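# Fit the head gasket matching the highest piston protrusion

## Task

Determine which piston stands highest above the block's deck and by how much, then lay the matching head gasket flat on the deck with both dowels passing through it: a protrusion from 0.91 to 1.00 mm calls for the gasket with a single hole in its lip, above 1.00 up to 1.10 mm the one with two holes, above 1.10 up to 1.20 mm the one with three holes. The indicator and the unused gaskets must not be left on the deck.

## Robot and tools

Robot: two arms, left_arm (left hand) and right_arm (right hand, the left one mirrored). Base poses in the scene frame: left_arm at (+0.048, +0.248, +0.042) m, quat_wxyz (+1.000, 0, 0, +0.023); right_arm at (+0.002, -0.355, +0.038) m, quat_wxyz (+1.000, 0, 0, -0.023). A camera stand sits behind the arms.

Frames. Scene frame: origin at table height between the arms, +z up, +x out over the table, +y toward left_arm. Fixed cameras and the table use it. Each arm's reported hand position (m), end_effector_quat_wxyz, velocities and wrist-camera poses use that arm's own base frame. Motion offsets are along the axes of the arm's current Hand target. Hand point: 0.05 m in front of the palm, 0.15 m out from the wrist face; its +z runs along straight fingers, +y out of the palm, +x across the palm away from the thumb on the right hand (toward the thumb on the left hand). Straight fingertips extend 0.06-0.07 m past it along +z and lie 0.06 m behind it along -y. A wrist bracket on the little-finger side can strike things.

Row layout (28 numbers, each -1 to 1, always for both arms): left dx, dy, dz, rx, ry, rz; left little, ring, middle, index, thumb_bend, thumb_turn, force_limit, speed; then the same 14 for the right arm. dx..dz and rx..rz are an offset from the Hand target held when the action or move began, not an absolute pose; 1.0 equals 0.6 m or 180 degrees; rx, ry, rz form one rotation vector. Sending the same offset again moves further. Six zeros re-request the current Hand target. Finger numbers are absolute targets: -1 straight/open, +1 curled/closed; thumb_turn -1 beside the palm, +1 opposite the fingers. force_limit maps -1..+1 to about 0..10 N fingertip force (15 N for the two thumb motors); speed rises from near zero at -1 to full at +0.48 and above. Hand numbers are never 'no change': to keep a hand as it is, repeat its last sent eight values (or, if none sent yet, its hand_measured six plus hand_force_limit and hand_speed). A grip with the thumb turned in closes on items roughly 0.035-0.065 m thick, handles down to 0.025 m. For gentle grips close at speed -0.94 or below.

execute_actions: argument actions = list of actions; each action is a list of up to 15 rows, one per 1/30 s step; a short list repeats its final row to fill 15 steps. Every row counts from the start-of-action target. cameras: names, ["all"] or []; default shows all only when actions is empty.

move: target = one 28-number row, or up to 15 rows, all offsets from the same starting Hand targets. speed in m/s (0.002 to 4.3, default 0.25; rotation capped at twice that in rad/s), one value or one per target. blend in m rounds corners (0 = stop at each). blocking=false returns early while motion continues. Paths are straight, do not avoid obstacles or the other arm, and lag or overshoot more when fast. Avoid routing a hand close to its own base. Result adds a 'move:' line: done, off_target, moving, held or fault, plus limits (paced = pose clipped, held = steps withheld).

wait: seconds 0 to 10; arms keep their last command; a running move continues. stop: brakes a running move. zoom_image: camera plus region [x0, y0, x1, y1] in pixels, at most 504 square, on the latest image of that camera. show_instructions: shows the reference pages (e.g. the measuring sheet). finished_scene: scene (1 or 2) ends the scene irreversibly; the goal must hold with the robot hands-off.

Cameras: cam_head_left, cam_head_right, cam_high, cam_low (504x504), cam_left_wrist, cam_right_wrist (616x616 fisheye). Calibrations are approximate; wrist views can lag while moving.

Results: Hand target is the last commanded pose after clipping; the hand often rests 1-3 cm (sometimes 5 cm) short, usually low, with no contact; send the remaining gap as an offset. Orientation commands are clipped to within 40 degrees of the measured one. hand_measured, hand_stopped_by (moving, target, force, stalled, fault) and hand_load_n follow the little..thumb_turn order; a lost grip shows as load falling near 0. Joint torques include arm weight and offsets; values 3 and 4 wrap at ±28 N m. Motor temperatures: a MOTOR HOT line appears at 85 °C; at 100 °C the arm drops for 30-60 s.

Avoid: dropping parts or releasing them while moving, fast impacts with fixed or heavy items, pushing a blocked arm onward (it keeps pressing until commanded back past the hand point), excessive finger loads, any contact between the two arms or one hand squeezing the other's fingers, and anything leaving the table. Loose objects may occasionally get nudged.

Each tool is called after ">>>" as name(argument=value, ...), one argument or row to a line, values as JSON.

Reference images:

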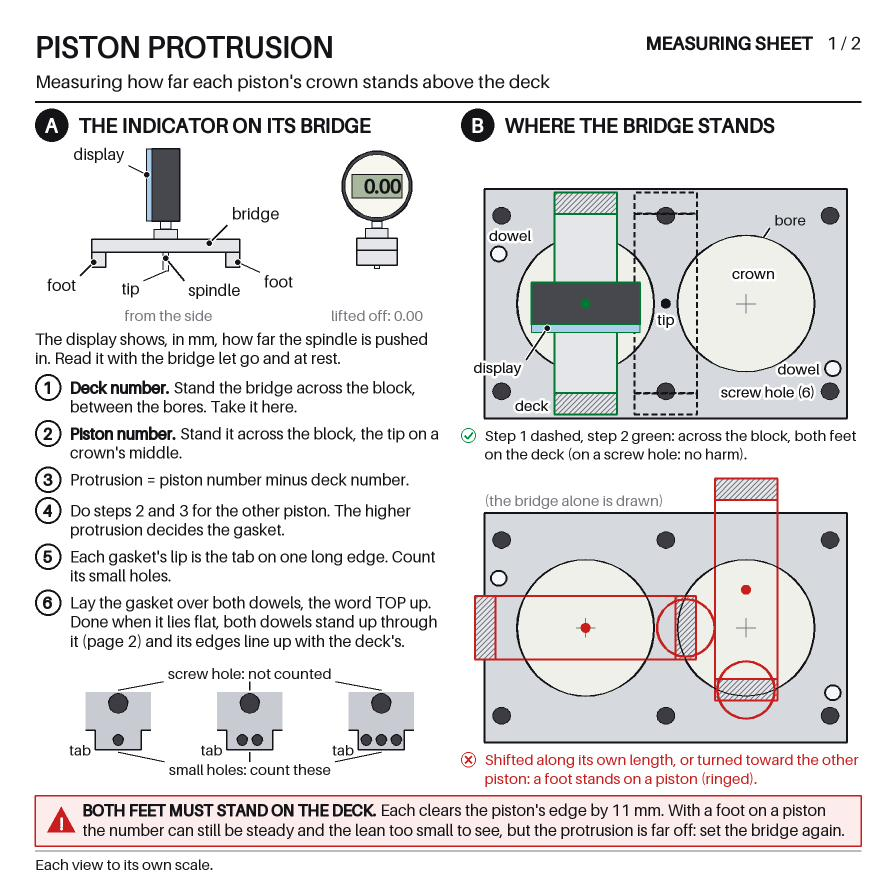

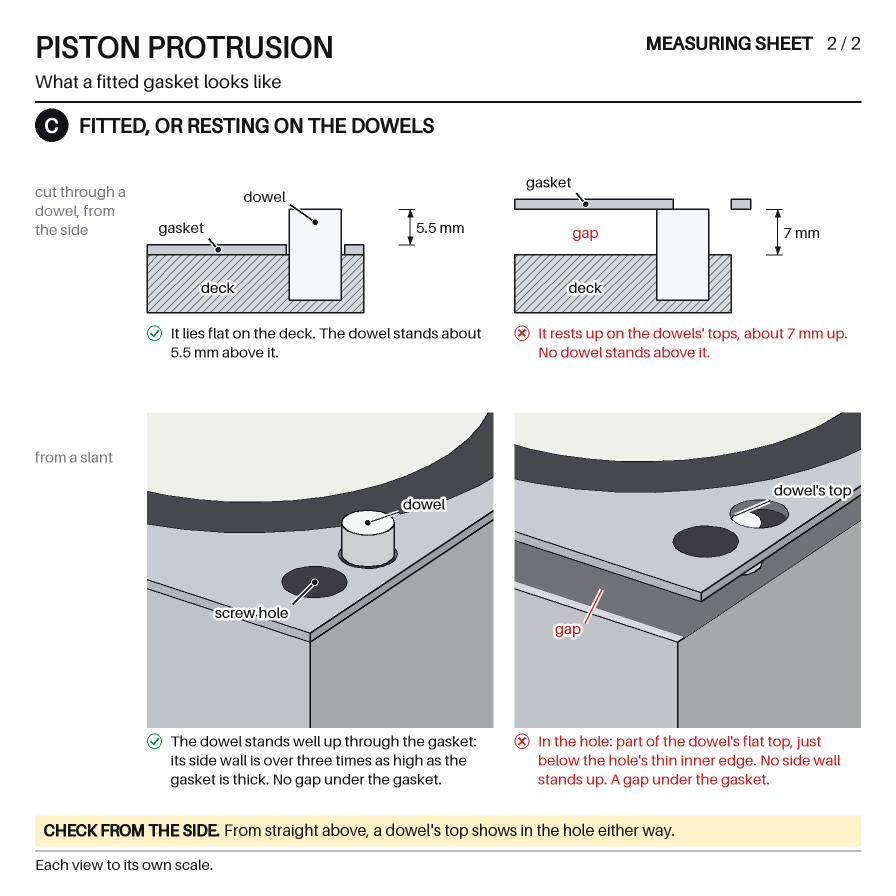

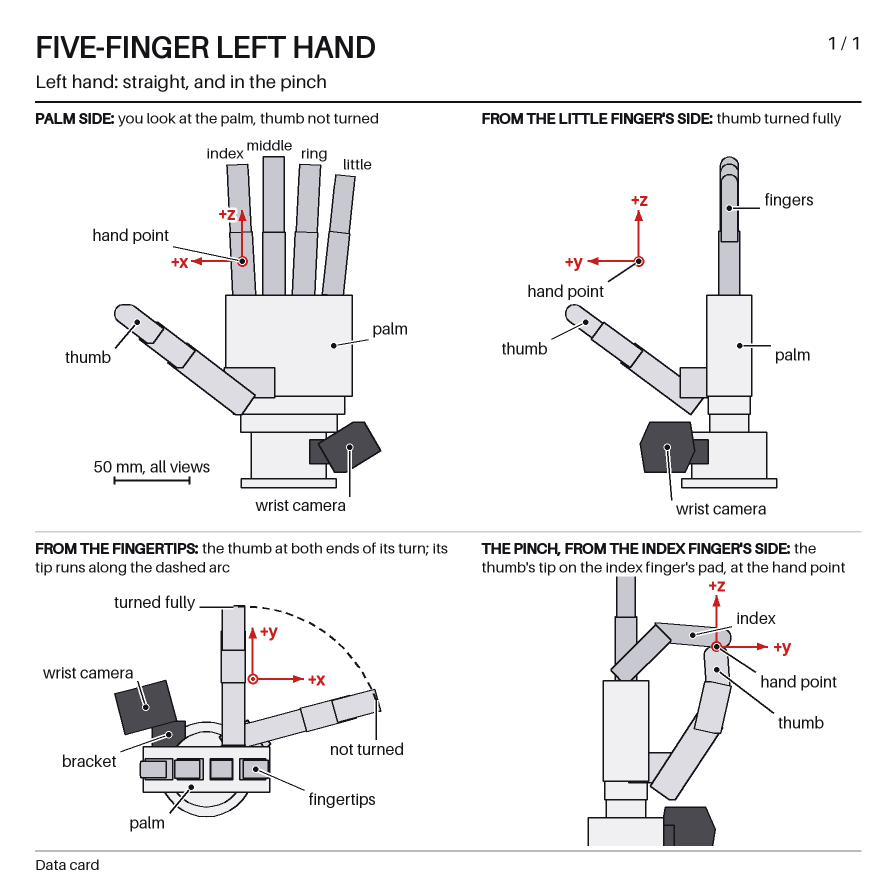

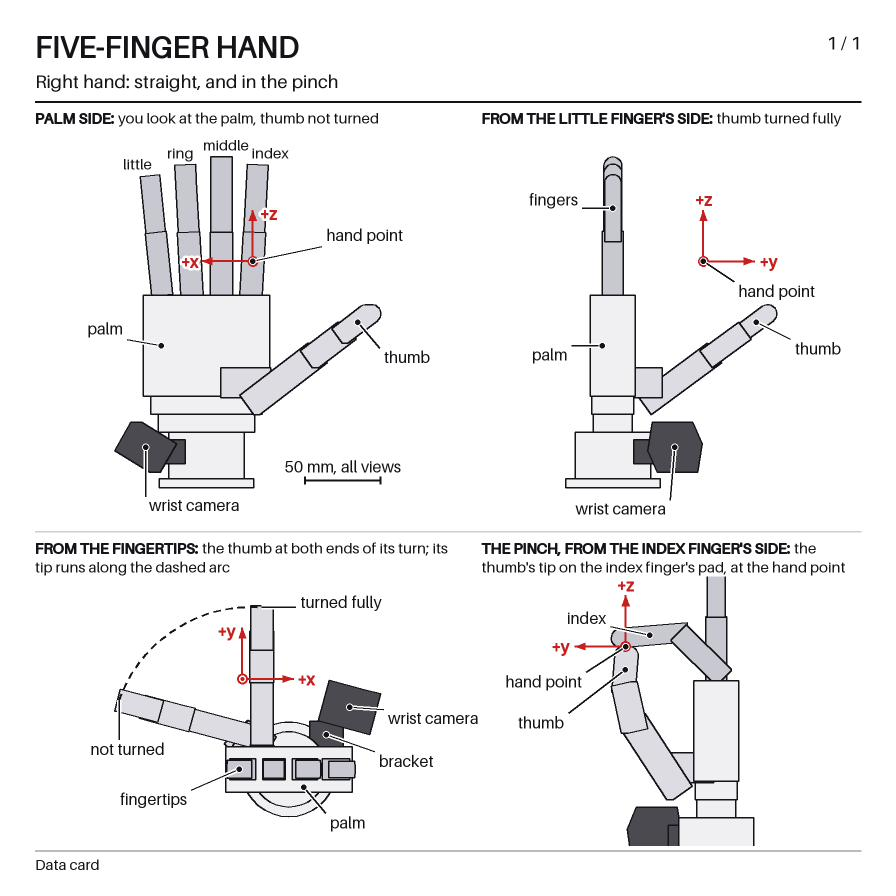

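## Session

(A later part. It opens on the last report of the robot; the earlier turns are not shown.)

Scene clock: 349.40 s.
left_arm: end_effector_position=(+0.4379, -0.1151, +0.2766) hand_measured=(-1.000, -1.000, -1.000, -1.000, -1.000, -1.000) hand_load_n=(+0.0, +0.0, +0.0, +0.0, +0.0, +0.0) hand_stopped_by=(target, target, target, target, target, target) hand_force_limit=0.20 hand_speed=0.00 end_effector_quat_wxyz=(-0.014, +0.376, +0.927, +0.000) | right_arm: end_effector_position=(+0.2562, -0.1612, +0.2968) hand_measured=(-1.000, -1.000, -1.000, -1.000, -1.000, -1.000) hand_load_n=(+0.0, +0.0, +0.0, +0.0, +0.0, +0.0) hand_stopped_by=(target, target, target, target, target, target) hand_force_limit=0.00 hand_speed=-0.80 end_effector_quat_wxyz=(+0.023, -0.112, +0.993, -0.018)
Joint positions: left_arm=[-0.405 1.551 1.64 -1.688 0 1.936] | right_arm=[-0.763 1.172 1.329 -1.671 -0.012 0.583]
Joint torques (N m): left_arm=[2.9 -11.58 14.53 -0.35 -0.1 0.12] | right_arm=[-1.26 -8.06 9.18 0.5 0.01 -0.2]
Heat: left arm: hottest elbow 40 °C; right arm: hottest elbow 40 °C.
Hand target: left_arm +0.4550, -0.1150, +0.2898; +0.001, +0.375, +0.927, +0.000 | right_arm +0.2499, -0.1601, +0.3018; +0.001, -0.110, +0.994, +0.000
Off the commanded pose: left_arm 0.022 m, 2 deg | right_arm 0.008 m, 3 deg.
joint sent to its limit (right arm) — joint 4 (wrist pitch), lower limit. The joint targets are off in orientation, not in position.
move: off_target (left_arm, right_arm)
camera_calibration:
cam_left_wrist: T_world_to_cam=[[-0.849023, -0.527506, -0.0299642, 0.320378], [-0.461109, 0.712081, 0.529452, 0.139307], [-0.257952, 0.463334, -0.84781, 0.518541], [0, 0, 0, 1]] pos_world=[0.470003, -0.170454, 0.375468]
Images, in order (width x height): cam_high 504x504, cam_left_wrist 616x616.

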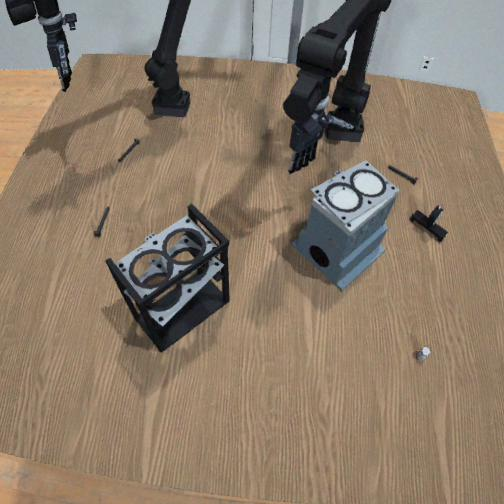

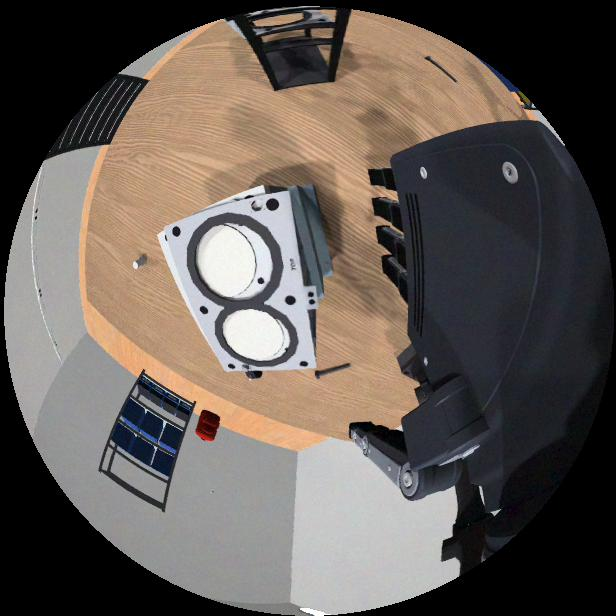

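>>> zoom_image(
  camera="cam_left_wrist",
  region=[150, 170, 340, 360],
)

Scaled by 2.653 from the camera's 616x616 image, which has a finer 880x880 frame.

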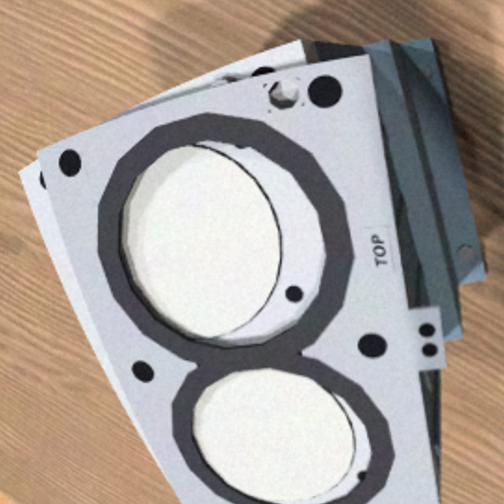

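>>> move(
  target=[-0.0008,0.0542,0.0467,0,0,0,-1,-1,-1,-1,-1,-1,0.2,0,0,0,0,0,0,0,-1,-1,-1,-1,-1,-1,0,-0.8],
  speed=0.12,
  cameras=["cam_left_wrist","cam_high"],
)

>>> zoom_image(
  camera="cam_left_wrist",
  region=[200, 140, 450, 390],
)

>>> zoom_image(
  camera="cam_high",
  region=[285, 130, 405, 250],
)

Scene clock: 352.87 s.
left_arm: end_effector_position=(+0.4651, -0.0926, +0.2622) hand_measured=(-1.000, -1.000, -1.000, -1.000, -1.000, -1.000) hand_load_n=(+0.0, +0.0, +0.0, +0.0, +0.0, +0.0) hand_stopped_by=(target, target, target, target, target, target) hand_force_limit=0.20 hand_speed=0.00 end_effector_quat_wxyz=(-0.006, +0.374, +0.928, +0.000) | right_arm: end_effector_position=(+0.2562, -0.1612, +0.2968) hand_measured=(-1.000, -1.000, -1.000, -1.000, -1.000, -1.000) hand_load_n=(+0.0, +0.0, +0.0, +0.0, +0.0, +0.0) hand_stopped_by=(target, target, target, target, target, target) hand_force_limit=0.00 hand_speed=-0.80 end_effector_quat_wxyz=(+0.023, -0.112, +0.993, -0.018)
Joint positions: left_arm=[-0.339 1.583 1.64 -1.639 0 1.998] | right_arm=[-0.763 1.172 1.329 -1.671 -0.012 0.583]
Joint torques (N m): left_arm=[2.61 -12.57 11.64 0.54 -0.03 0.11] | right_arm=[-1.49 -8.06 9.13 0.51 0 -0.2]
Heat: left arm: hottest elbow 41 °C; right arm: hottest elbow 40 °C.
Hand target: left_arm +0.4780, -0.0921, +0.2618; +0.001, +0.375, +0.927, +0.000 | right_arm +0.2499, -0.1601, +0.3018; +0.001, -0.110, +0.994, +0.000
Off the commanded pose: left_arm 0.013 m, 1 deg | right_arm 0.008 m, 3 deg.
joint sent to its limit (right arm) — joint 4 (wrist pitch), lower limit. The joint targets are off in orientation, not in position.
move: off_target (left_arm, right_arm)
camera_calibration:
cam_left_wrist: T_world_to_cam=[[-0.846248, -0.531315, -0.0396056, 0.355855], [-0.472206, 0.713518, 0.517604, 0.151747], [-0.246752, 0.456723, -0.854703, 0.49889], [0, 0, 0, 1]] pos_world=[0.495899, -0.147057, 0.361952]
Images, in order (width x height): cam_high 504x504, cam_left_wrist 616x616.

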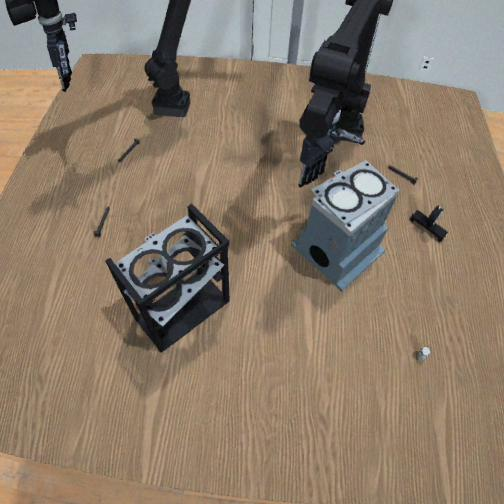

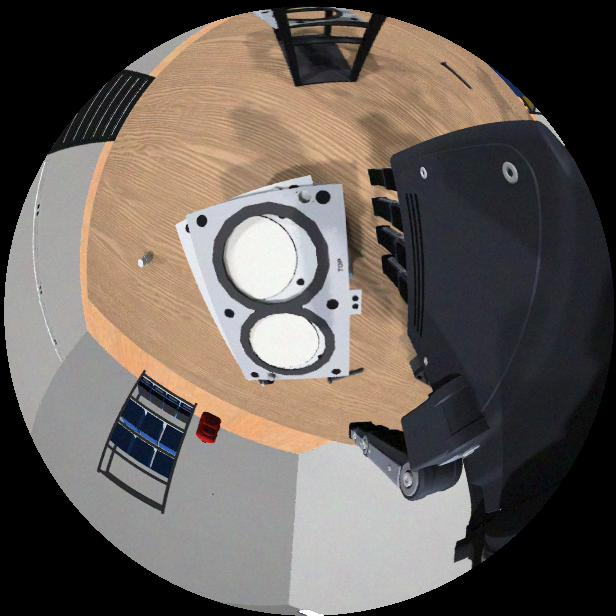

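Scaled by 2.016 from the camera's 616x616 image, which has a finer 880x880 frame.

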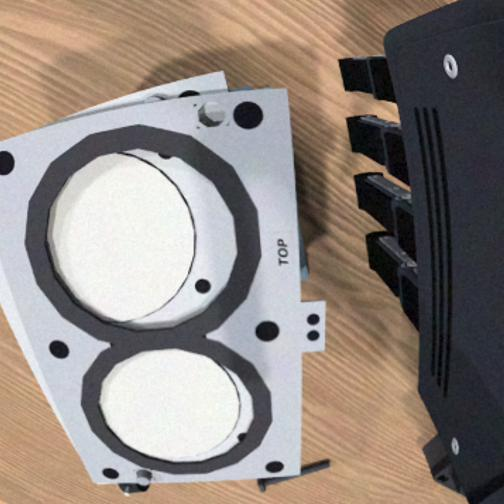

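Scaled by 4.200 from the camera's 504x504 image, which has a finer 720x720 frame.

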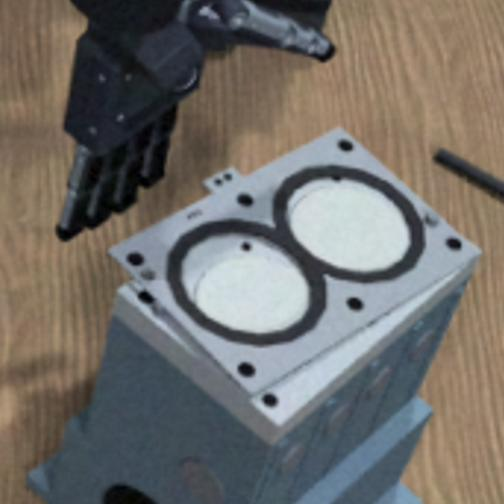

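>>> move(
  target=[0,0.0333,0,0,0,0,-1,-1,-1,-1,-1,-1,0.2,0,0,0,0,0,0,0,-1,-1,-1,-1,-1,-1,0,-0.8],
  speed=0.08,
  cameras=["cam_left_wrist"],
)

>>> zoom_image(
  camera="cam_left_wrist",
  region=[200, 140, 450, 390],
)

Scene clock: 354.47 s.
left_arm: end_effector_position=(+0.4730, -0.0773, +0.2527) hand_measured=(-1.000, -1.000, -1.000, -1.000, -1.000, -1.000) hand_load_n=(+0.0, +0.0, +0.0, +0.0, +0.0, +0.0) hand_stopped_by=(target, target, target, target, target, target) hand_force_limit=0.20 hand_speed=0.00 end_effector_quat_wxyz=(-0.016, +0.374, +0.927, -0.001) | right_arm: end_effector_position=(+0.2562, -0.1612, +0.2968) hand_measured=(-1.000, -1.000, -1.000, -1.000, -1.000, -1.000) hand_load_n=(+0.0, +0.0, +0.0, +0.0, +0.0, +0.0) hand_stopped_by=(target, target, target, target, target, target) hand_force_limit=0.00 hand_speed=-0.80 end_effector_quat_wxyz=(+0.023, -0.112, +0.993, -0.018)
Joint positions: left_arm=[-0.303 1.604 1.64 -1.639 0 2.035] | right_arm=[-0.763 1.172 1.329 -1.671 -0.012 0.583]
Joint torques (N m): left_arm=[2.61 -12.45 13.76 0.28 -0.04 0.12] | right_arm=[-1.26 -8.23 9.1 0.5 0.01 -0.19]
Heat: left arm: hottest elbow 41 °C; right arm: hottest elbow 40 °C.
Hand target: left_arm +0.4919, -0.0776, +0.2618; +0.001, +0.375, +0.927, +0.000 | right_arm +0.2499, -0.1601, +0.3018; +0.001, -0.110, +0.994, +0.000
Off the commanded pose: left_arm 0.021 m, 2 deg | right_arm 0.008 m, 3 deg.
joint sent to its limit (right arm) — joint 4 (wrist pitch), lower limit. The joint targets are off in orientation, not in position.
move: off_target (left_arm, right_arm)
camera_calibration:
cam_left_wrist: T_world_to_cam=[[-0.847097, -0.530819, -0.0256666, 0.367231], [-0.461369, 0.71058, 0.531238, 0.1407], [-0.263753, 0.461852, -0.846834, 0.49218], [0, 0, 0, 1]] pos_world=[0.505808, -0.13236, 0.351475]
Images, in order (width x height): cam_left_wrist 616x616.

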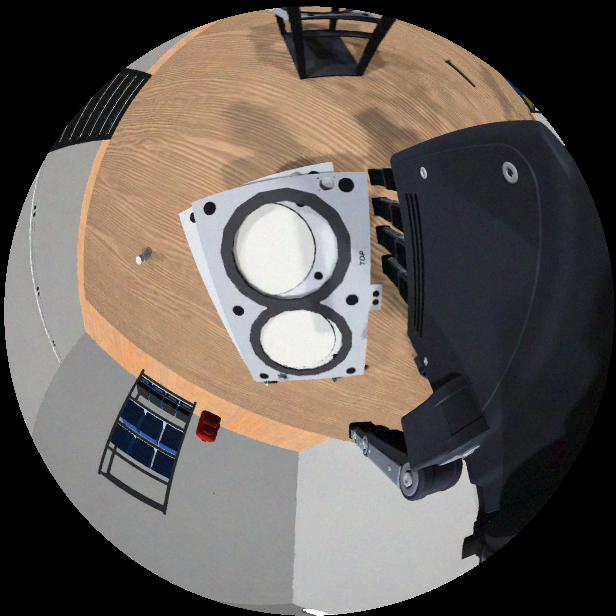

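Scaled by 2.016 from the camera's 616x616 image, which has a finer 880x880 frame.

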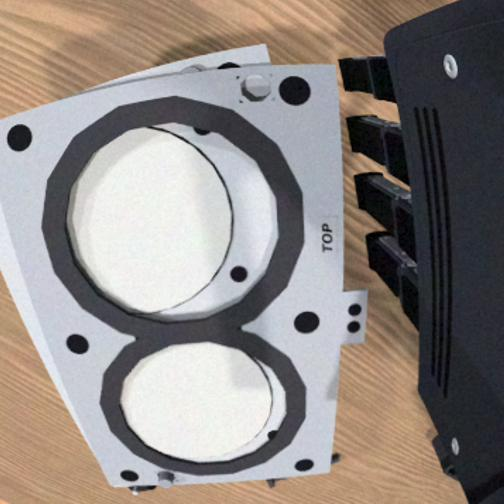

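>>> move(
  target=[-0.0047,0.0180,-0.005,0,0,0,-1,-1,-1,-1,-1,-1,0.2,0,0,0,0,0,0,0,-1,-1,-1,-1,-1,-1,0,-0.8],
  speed=0.06,
  cameras=["cam_left_wrist"],
)

>>> zoom_image(
  camera="cam_left_wrist",
  region=[200, 140, 450, 390],
)

Scene clock: 355.73 s.
left_arm: end_effector_position=(+0.4825, -0.0737, +0.2529) hand_measured=(-1.000, -1.000, -1.000, -1.000, -1.000, -1.000) hand_load_n=(+0.0, +0.0, +0.0, +0.0, +0.0, +0.0) hand_stopped_by=(target, target, target, target, target, target) hand_force_limit=0.20 hand_speed=0.00 end_effector_quat_wxyz=(-0.014, +0.376, +0.927, -0.001) | right_arm: end_effector_position=(+0.2562, -0.1612, +0.2968) hand_measured=(-1.000, -1.000, -1.000, -1.000, -1.000, -1.000) hand_load_n=(+0.0, +0.0, +0.0, +0.0, +0.0, +0.0) hand_stopped_by=(target, target, target, target, target, target) hand_force_limit=0.00 hand_speed=-0.80 end_effector_quat_wxyz=(+0.023, -0.112, +0.993, -0.018)
Joint positions: left_arm=[-0.29 1.621 1.662 -1.639 0 2.052] | right_arm=[-0.763 1.172 1.329 -1.671 -0.012 0.583]
Joint torques (N m): left_arm=[2.96 -12.69 14.67 -0.24 -0.05 0.11] | right_arm=[-1.26 -7.88 9.09 0.51 0 -0.2]
Heat: left arm: hottest elbow 41 °C; right arm: hottest elbow 40 °C.
Hand target: left_arm +0.5014, -0.0719, +0.2648; +0.001, +0.375, +0.927, +0.000 | right_arm +0.2499, -0.1601, +0.3018; +0.001, -0.110, +0.994, +0.000
Off the commanded pose: left_arm 0.022 m, 2 deg | right_arm 0.008 m, 3 deg.
joint sent to its limit (right arm) — joint 4 (wrist pitch), lower limit. The joint targets are off in orientation, not in position.
move: off_target (left_arm, right_arm)
camera_calibration:
cam_left_wrist: T_world_to_cam=[[-0.849221, -0.527276, -0.0283508, 0.379099], [-0.46063, 0.713493, 0.527965, 0.14313], [-0.258155, 0.461418, -0.848793, 0.490922], [0, 0, 0, 1]] pos_world=[0.514602, -0.128753, 0.351871]
Images, in order (width x height): cam_left_wrist 616x616.

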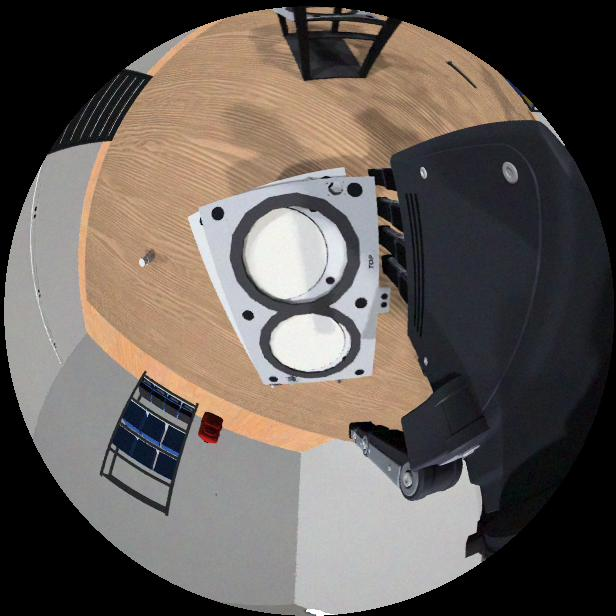

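Scaled by 2.016 from the camera's 616x616 image, which has a finer 880x880 frame.

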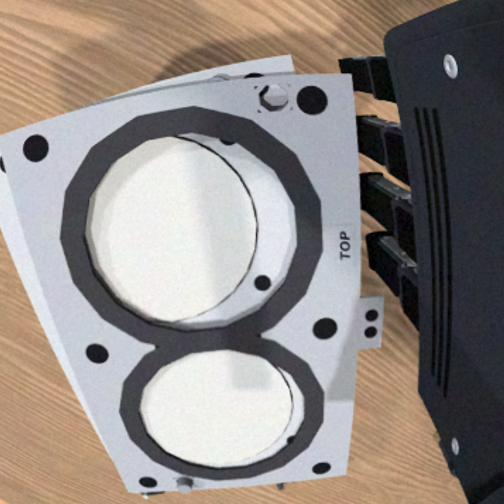

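>>> move(
  target=[-0.003,0.0180,-0.003,0,0,0,-1,-1,-1,-1,-1,-1,0.2,0,0,0,0,0,0,0,-1,-1,-1,-1,-1,-1,0,-0.8],
  speed=0.06,
  cameras=["cam_left_wrist"],
)

>>> zoom_image(
  camera="cam_left_wrist",
  region=[200, 140, 450, 390],
)

Scene clock: 356.83 s.
left_arm: end_effector_position=(+0.4921, -0.0681, +0.2553) hand_measured=(-1.000, -1.000, -1.000, -1.000, -1.000, -1.000) hand_load_n=(+0.0, +0.0, +0.0, +0.0, +0.0, +0.0) hand_stopped_by=(target, target, target, target, target, target) hand_force_limit=0.20 hand_speed=0.00 end_effector_quat_wxyz=(-0.012, +0.376, +0.926, -0.001) | right_arm: end_effector_position=(+0.2562, -0.1612, +0.2968) hand_measured=(-1.000, -1.000, -1.000, -1.000, -1.000, -1.000) hand_load_n=(+0.0, +0.0, +0.0, +0.0, +0.0, +0.0) hand_stopped_by=(target, target, target, target, target, target) hand_force_limit=0.00 hand_speed=-0.80 end_effector_quat_wxyz=(+0.023, -0.112, +0.993, -0.018)
Joint positions: left_arm=[-0.273 1.64 1.692 -1.647 0 2.069] | right_arm=[-0.763 1.172 1.329 -1.671 -0.012 0.583]
Joint torques (N m): left_arm=[2.61 -12.98 14.54 -0.31 -0.04 0.14] | right_arm=[-1.49 -7.77 9.11 0.49 0 -0.18]
Heat: left arm: hottest elbow 41 °C; right arm: hottest elbow 40 °C.
Hand target: left_arm +0.5102, -0.0653, +0.2666; +0.001, +0.375, +0.927, +0.000 | right_arm +0.2499, -0.1601, +0.3018; +0.001, -0.110, +0.994, +0.000
Off the commanded pose: left_arm 0.022 m, 2 deg | right_arm 0.008 m, 3 deg.
joint sent to its limit (right arm) — joint 4 (wrist pitch), lower limit. The joint targets are off in orientation, not in position.
move: off_target (left_arm, right_arm)
camera_calibration:
cam_left_wrist: T_world_to_cam=[[-0.84974, -0.526364, -0.029722, 0.390942], [-0.461074, 0.714635, 0.526029, 0.143085], [-0.255643, 0.460692, -0.849947, 0.491814], [0, 0, 0, 1]] pos_world=[0.5239, -0.123051, 0.354368]
Images, in order (width x height): cam_left_wrist 616x616.

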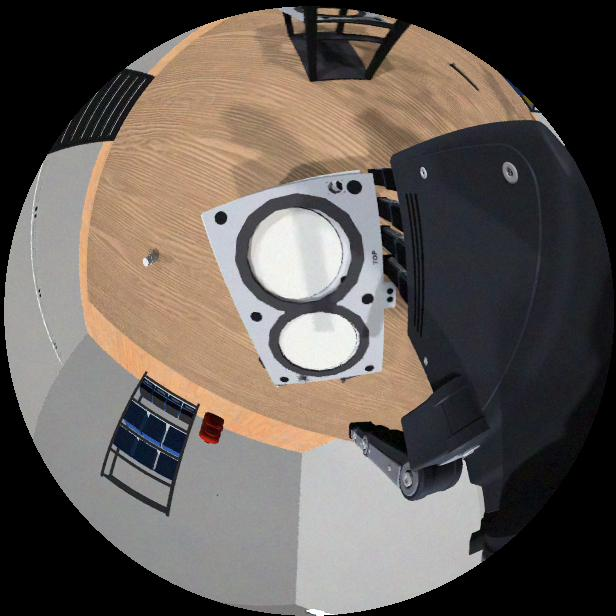

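Scaled by 2.016 from the camera's 616x616 image, which has a finer 880x880 frame.

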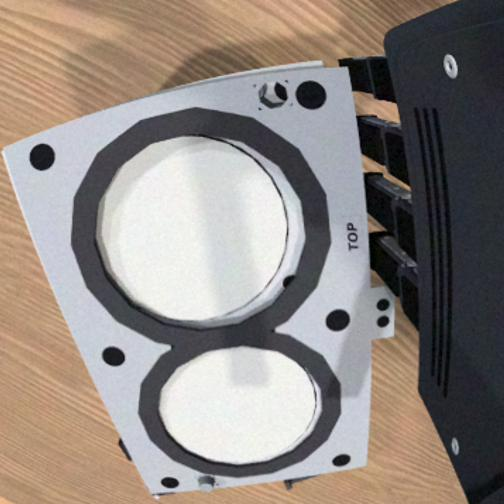

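>>> zoom_image(
  camera="cam_left_wrist",
  region=[310, 160, 380, 230],
)

>>> zoom_image(
  camera="cam_left_wrist",
  region=[250, 330, 350, 430],
)

Scaled by 7.200 from the camera's 616x616 image, which has a finer 880x880 frame.

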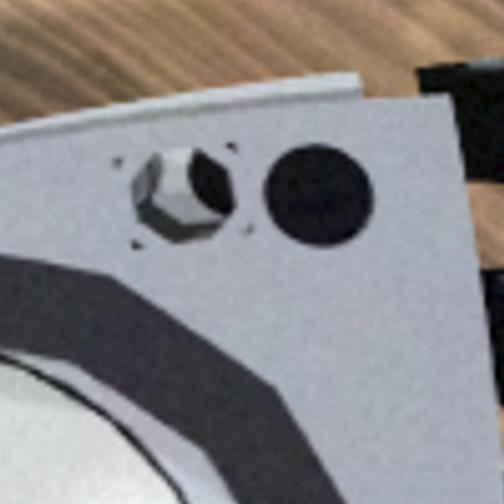

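Scaled by 5.040 from the camera's 616x616 image, which has a finer 880x880 frame.

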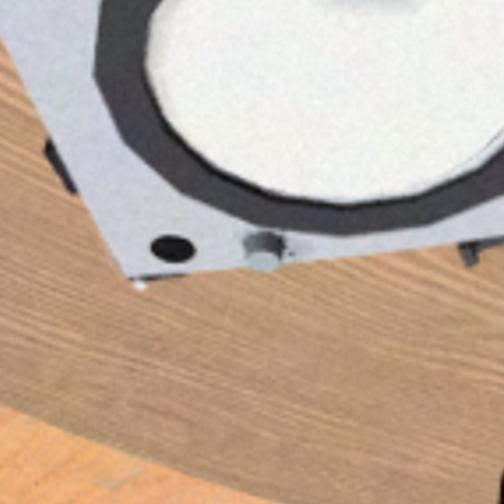

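>>> move(
  target=[-0.002,0.0140,-0.001,0,0,0,-1,-1,-1,-1,-1,-1,0.2,0,0,0,0,0,0,0,-1,-1,-1,-1,-1,-1,0,-0.8],
  speed=0.06,
  cameras=["cam_left_wrist"],
)

>>> zoom_image(
  camera="cam_left_wrist",
  region=[310, 150, 380, 220],
)

>>> zoom_image(
  camera="cam_left_wrist",
  region=[200, 140, 450, 390],
)

Scene clock: 359.13 s.
left_arm: end_effector_position=(+0.4975, -0.0644, +0.2560) hand_measured=(-1.000, -1.000, -1.000, -1.000, -1.000, -1.000) hand_load_n=(+0.0, +0.0, +0.0, +0.0, +0.0, +0.0) hand_stopped_by=(target, target, target, target, target, target) hand_force_limit=0.20 hand_speed=0.00 end_effector_quat_wxyz=(-0.014, +0.377, +0.926, -0.003) | right_arm: end_effector_position=(+0.2562, -0.1612, +0.2968) hand_measured=(-1.000, -1.000, -1.000, -1.000, -1.000, -1.000) hand_load_n=(+0.0, +0.0, +0.0, +0.0, +0.0, +0.0) hand_stopped_by=(target, target, target, target, target, target) hand_force_limit=0.00 hand_speed=-0.80 end_effector_quat_wxyz=(+0.023, -0.112, +0.993, -0.018)
Joint positions: left_arm=[-0.262 1.653 1.711 -1.656 0.002 2.083] | right_arm=[-0.763 1.172 1.329 -1.671 -0.012 0.583]
Joint torques (N m): left_arm=[3.14 -12.86 14.57 -0.17 -0.15 0.11] | right_arm=[-1.38 -8 9.11 0.47 0.01 -0.2]
Heat: left arm: hottest elbow 41 °C; right arm: hottest elbow 40 °C.
Hand target: left_arm +0.5170, -0.0601, +0.2672; +0.000, +0.375, +0.927, +0.000 | right_arm +0.2499, -0.1601, +0.3018; +0.001, -0.110, +0.994, +0.000
Off the commanded pose: left_arm 0.023 m, 2 deg | right_arm 0.008 m, 3 deg.
joint sent to its limit (right arm) — joint 4 (wrist pitch), lower limit. The joint targets are off in orientation, not in position.
move: off_target (left_arm, right_arm)
camera_calibration:
cam_left_wrist: T_world_to_cam=[[-0.850991, -0.524536, -0.025994, 0.39728], [-0.457788, 0.716626, 0.526191, 0.141017], [-0.257378, 0.459684, -0.849969, 0.4929], [0, 0, 0, 1]] pos_world=[0.5295, -0.119247, 0.355075]
Images, in order (width x height): cam_left_wrist 616x616.

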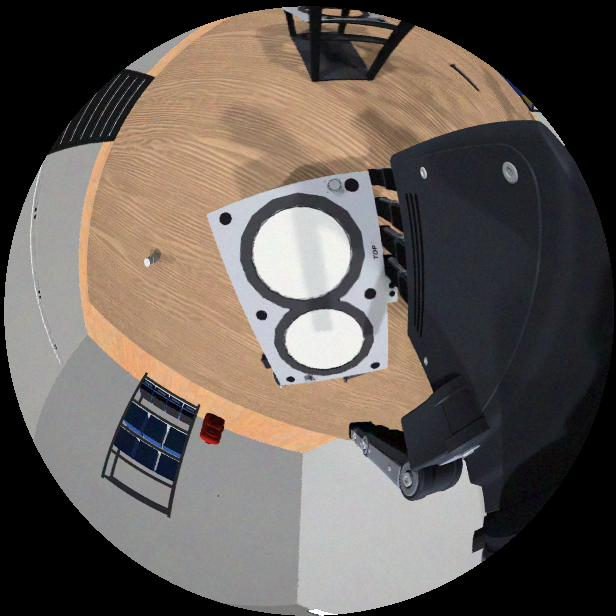

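Scaled by 7.200 from the camera's 616x616 image, which has a finer 880x880 frame.

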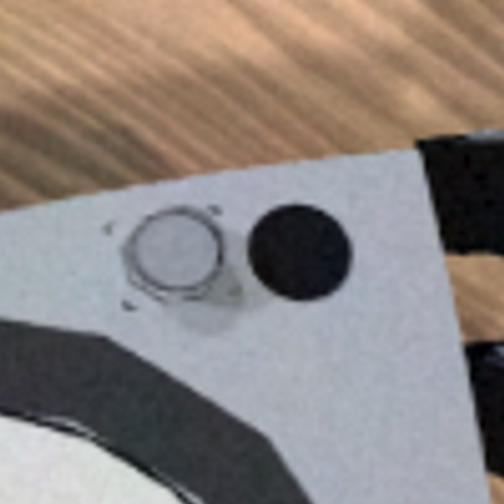

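Scaled by 2.016 from the camera's 616x616 image, which has a finer 880x880 frame.

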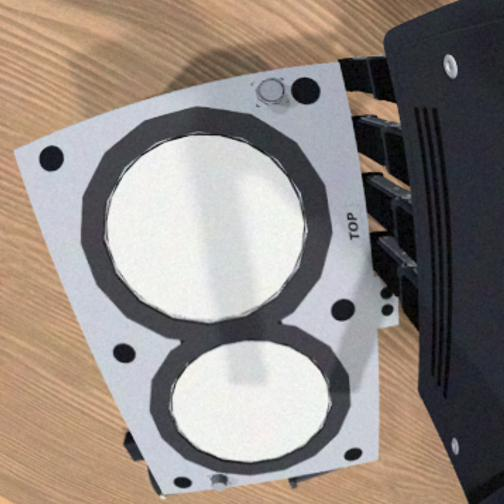

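>>> move(
  target=[0.01,-0.10,0.0,0,0,0,-1,-1,-1,-1,-1,-1,0.2,0,0,0,0,0,0,0,-1,-1,-1,-1,-1,-1,0,-0.8],
  speed=0.15,
  cameras=["cam_left_wrist","cam_high","cam_low","cam_head_left","cam_head_right"],
)

>>> zoom_image(
  camera="cam_left_wrist",
  region=[150, 150, 350, 350],
)

>>> zoom_image(
  camera="cam_low",
  region=[300, 150, 360, 210],
)

>>> zoom_image(
  camera="cam_high",
  region=[305, 150, 405, 250],
)

Scene clock: 360.80 s.
left_arm: end_effector_position=(+0.4752, -0.0979, +0.2647) hand_measured=(-1.000, -1.000, -1.000, -1.000, -1.000, -1.000) hand_load_n=(+0.0, +0.0, +0.0, +0.0, +0.0, +0.0) hand_stopped_by=(target, target, target, target, target, target) hand_force_limit=0.20 hand_speed=0.00 end_effector_quat_wxyz=(-0.006, +0.379, +0.926, -0.001) | right_arm: end_effector_position=(+0.2562, -0.1612, +0.2968) hand_measured=(-1.000, -1.000, -1.000, -1.000, -1.000, -1.000) hand_load_n=(+0.0, +0.0, +0.0, +0.0, -0.5, -0.5) hand_stopped_by=(target, target, target, target, target, target) hand_force_limit=0.00 hand_speed=-0.80 end_effector_quat_wxyz=(+0.023, -0.112, +0.993, -0.018)
Joint positions: left_arm=[-0.341 1.612 1.682 -1.653 0.002 2.006] | right_arm=[-0.763 1.172 1.329 -1.671 -0.012 0.583]
Joint torques (N m): left_arm=[1.38 -16.38 8.25 0.57 -0.1 -0.14] | right_arm=[-1.38 -7.82 9.17 0.5 0.01 -0.19]
Heat: left arm: hottest elbow 41 °C; right arm: hottest elbow 40 °C.
Hand target: left_arm +0.4709, -0.0991, +0.2670; +0.000, +0.375, +0.927, +0.000 | right_arm +0.2499, -0.1601, +0.3018; +0.001, -0.110, +0.994, +0.000
Off the commanded pose: left_arm 0.005 m, 1 deg | right_arm 0.008 m, 3 deg.
joint sent to its limit (right arm) — joint 4 (wrist pitch), lower limit. The joint targets are off in orientation, not in position.
move: off_target (right_arm)
camera_calibration:
cam_left_wrist: T_world_to_cam=[[-0.851938, -0.522312, -0.0373143, 0.364572], [-0.463786, 0.719551, 0.516864, 0.155827], [-0.243115, 0.457642, -0.855254, 0.504404], [0, 0, 0, 1]] pos_world=[0.505491, -0.152541, 0.364456]
Images, in order (width x height): cam_head_left 504x504, cam_head_right 504x504, cam_high 504x504, cam_low 504x504, cam_left_wrist 616x616.

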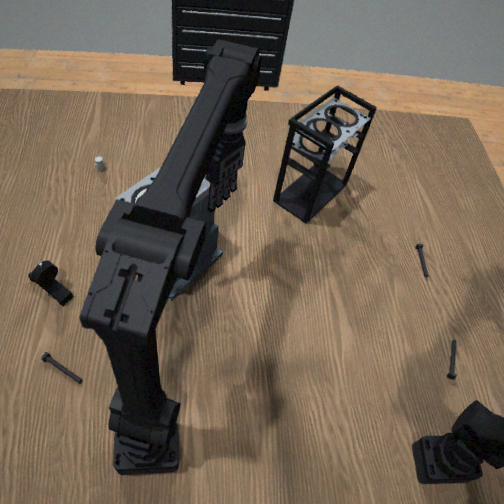

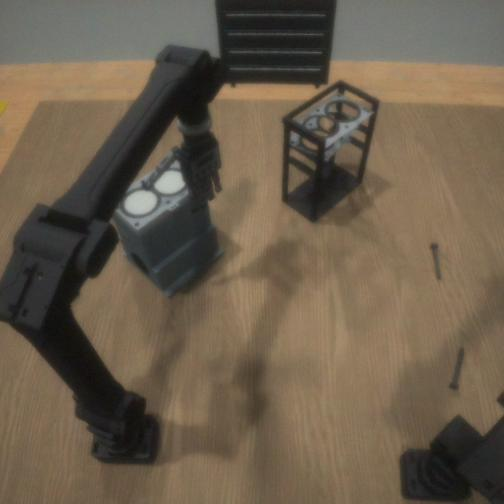

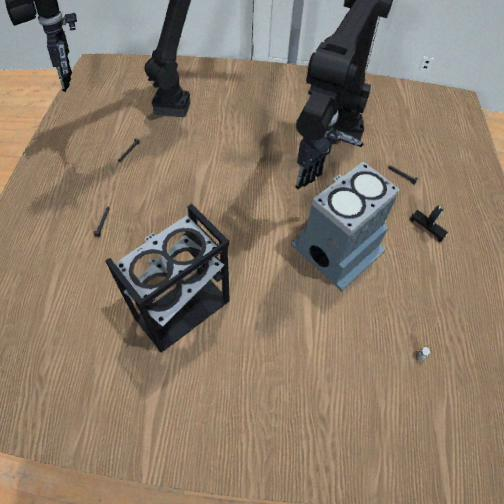

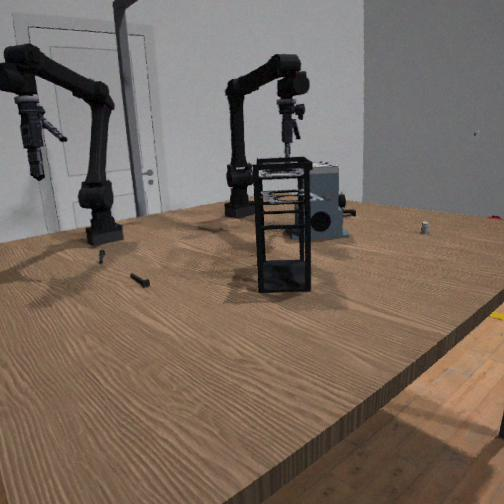

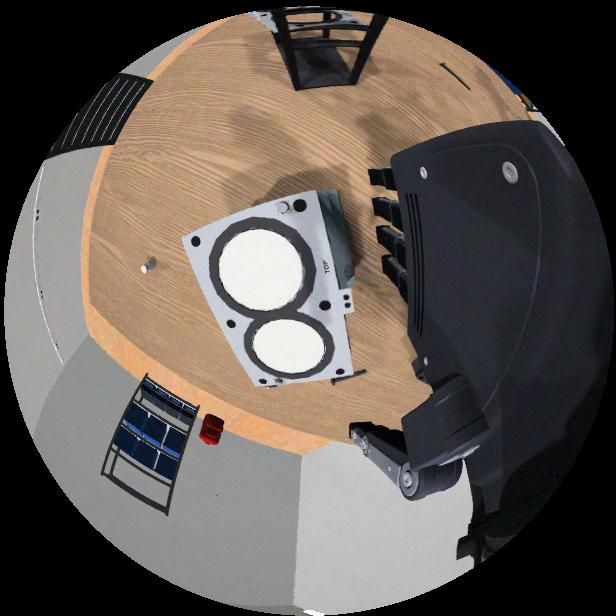

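Scaled by 2.520 from the camera's 616x616 image, which has a finer 880x880 frame.

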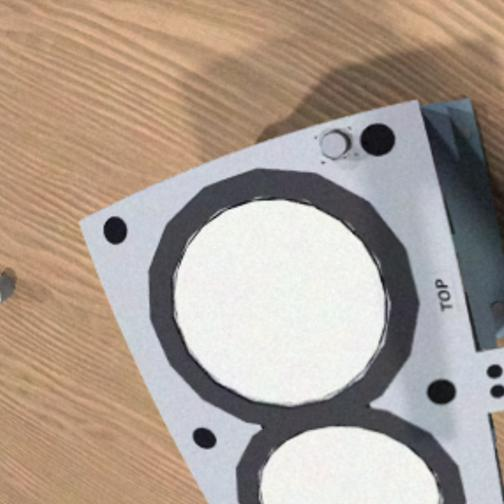

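Scaled by 8.400 from the camera's 504x504 image, which has a finer 720x720 frame.

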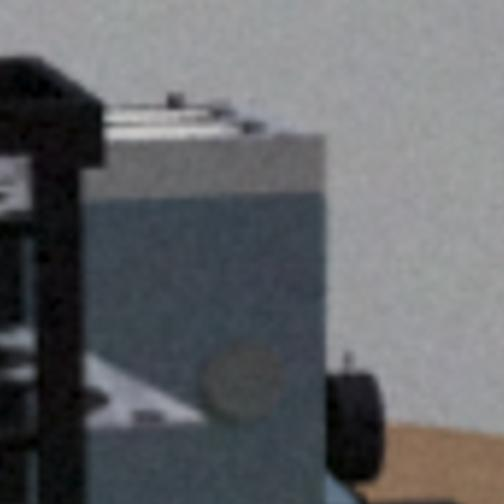

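Scaled by 5.040 from the camera's 504x504 image, which has a finer 720x720 frame.

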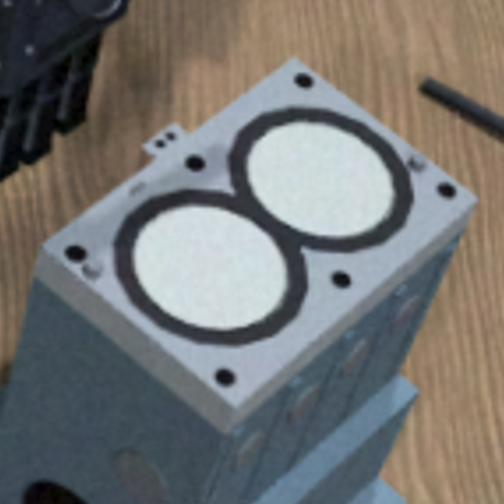

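>>> finished_scene(
  scene=1,
)

The scene is finished: the task was done.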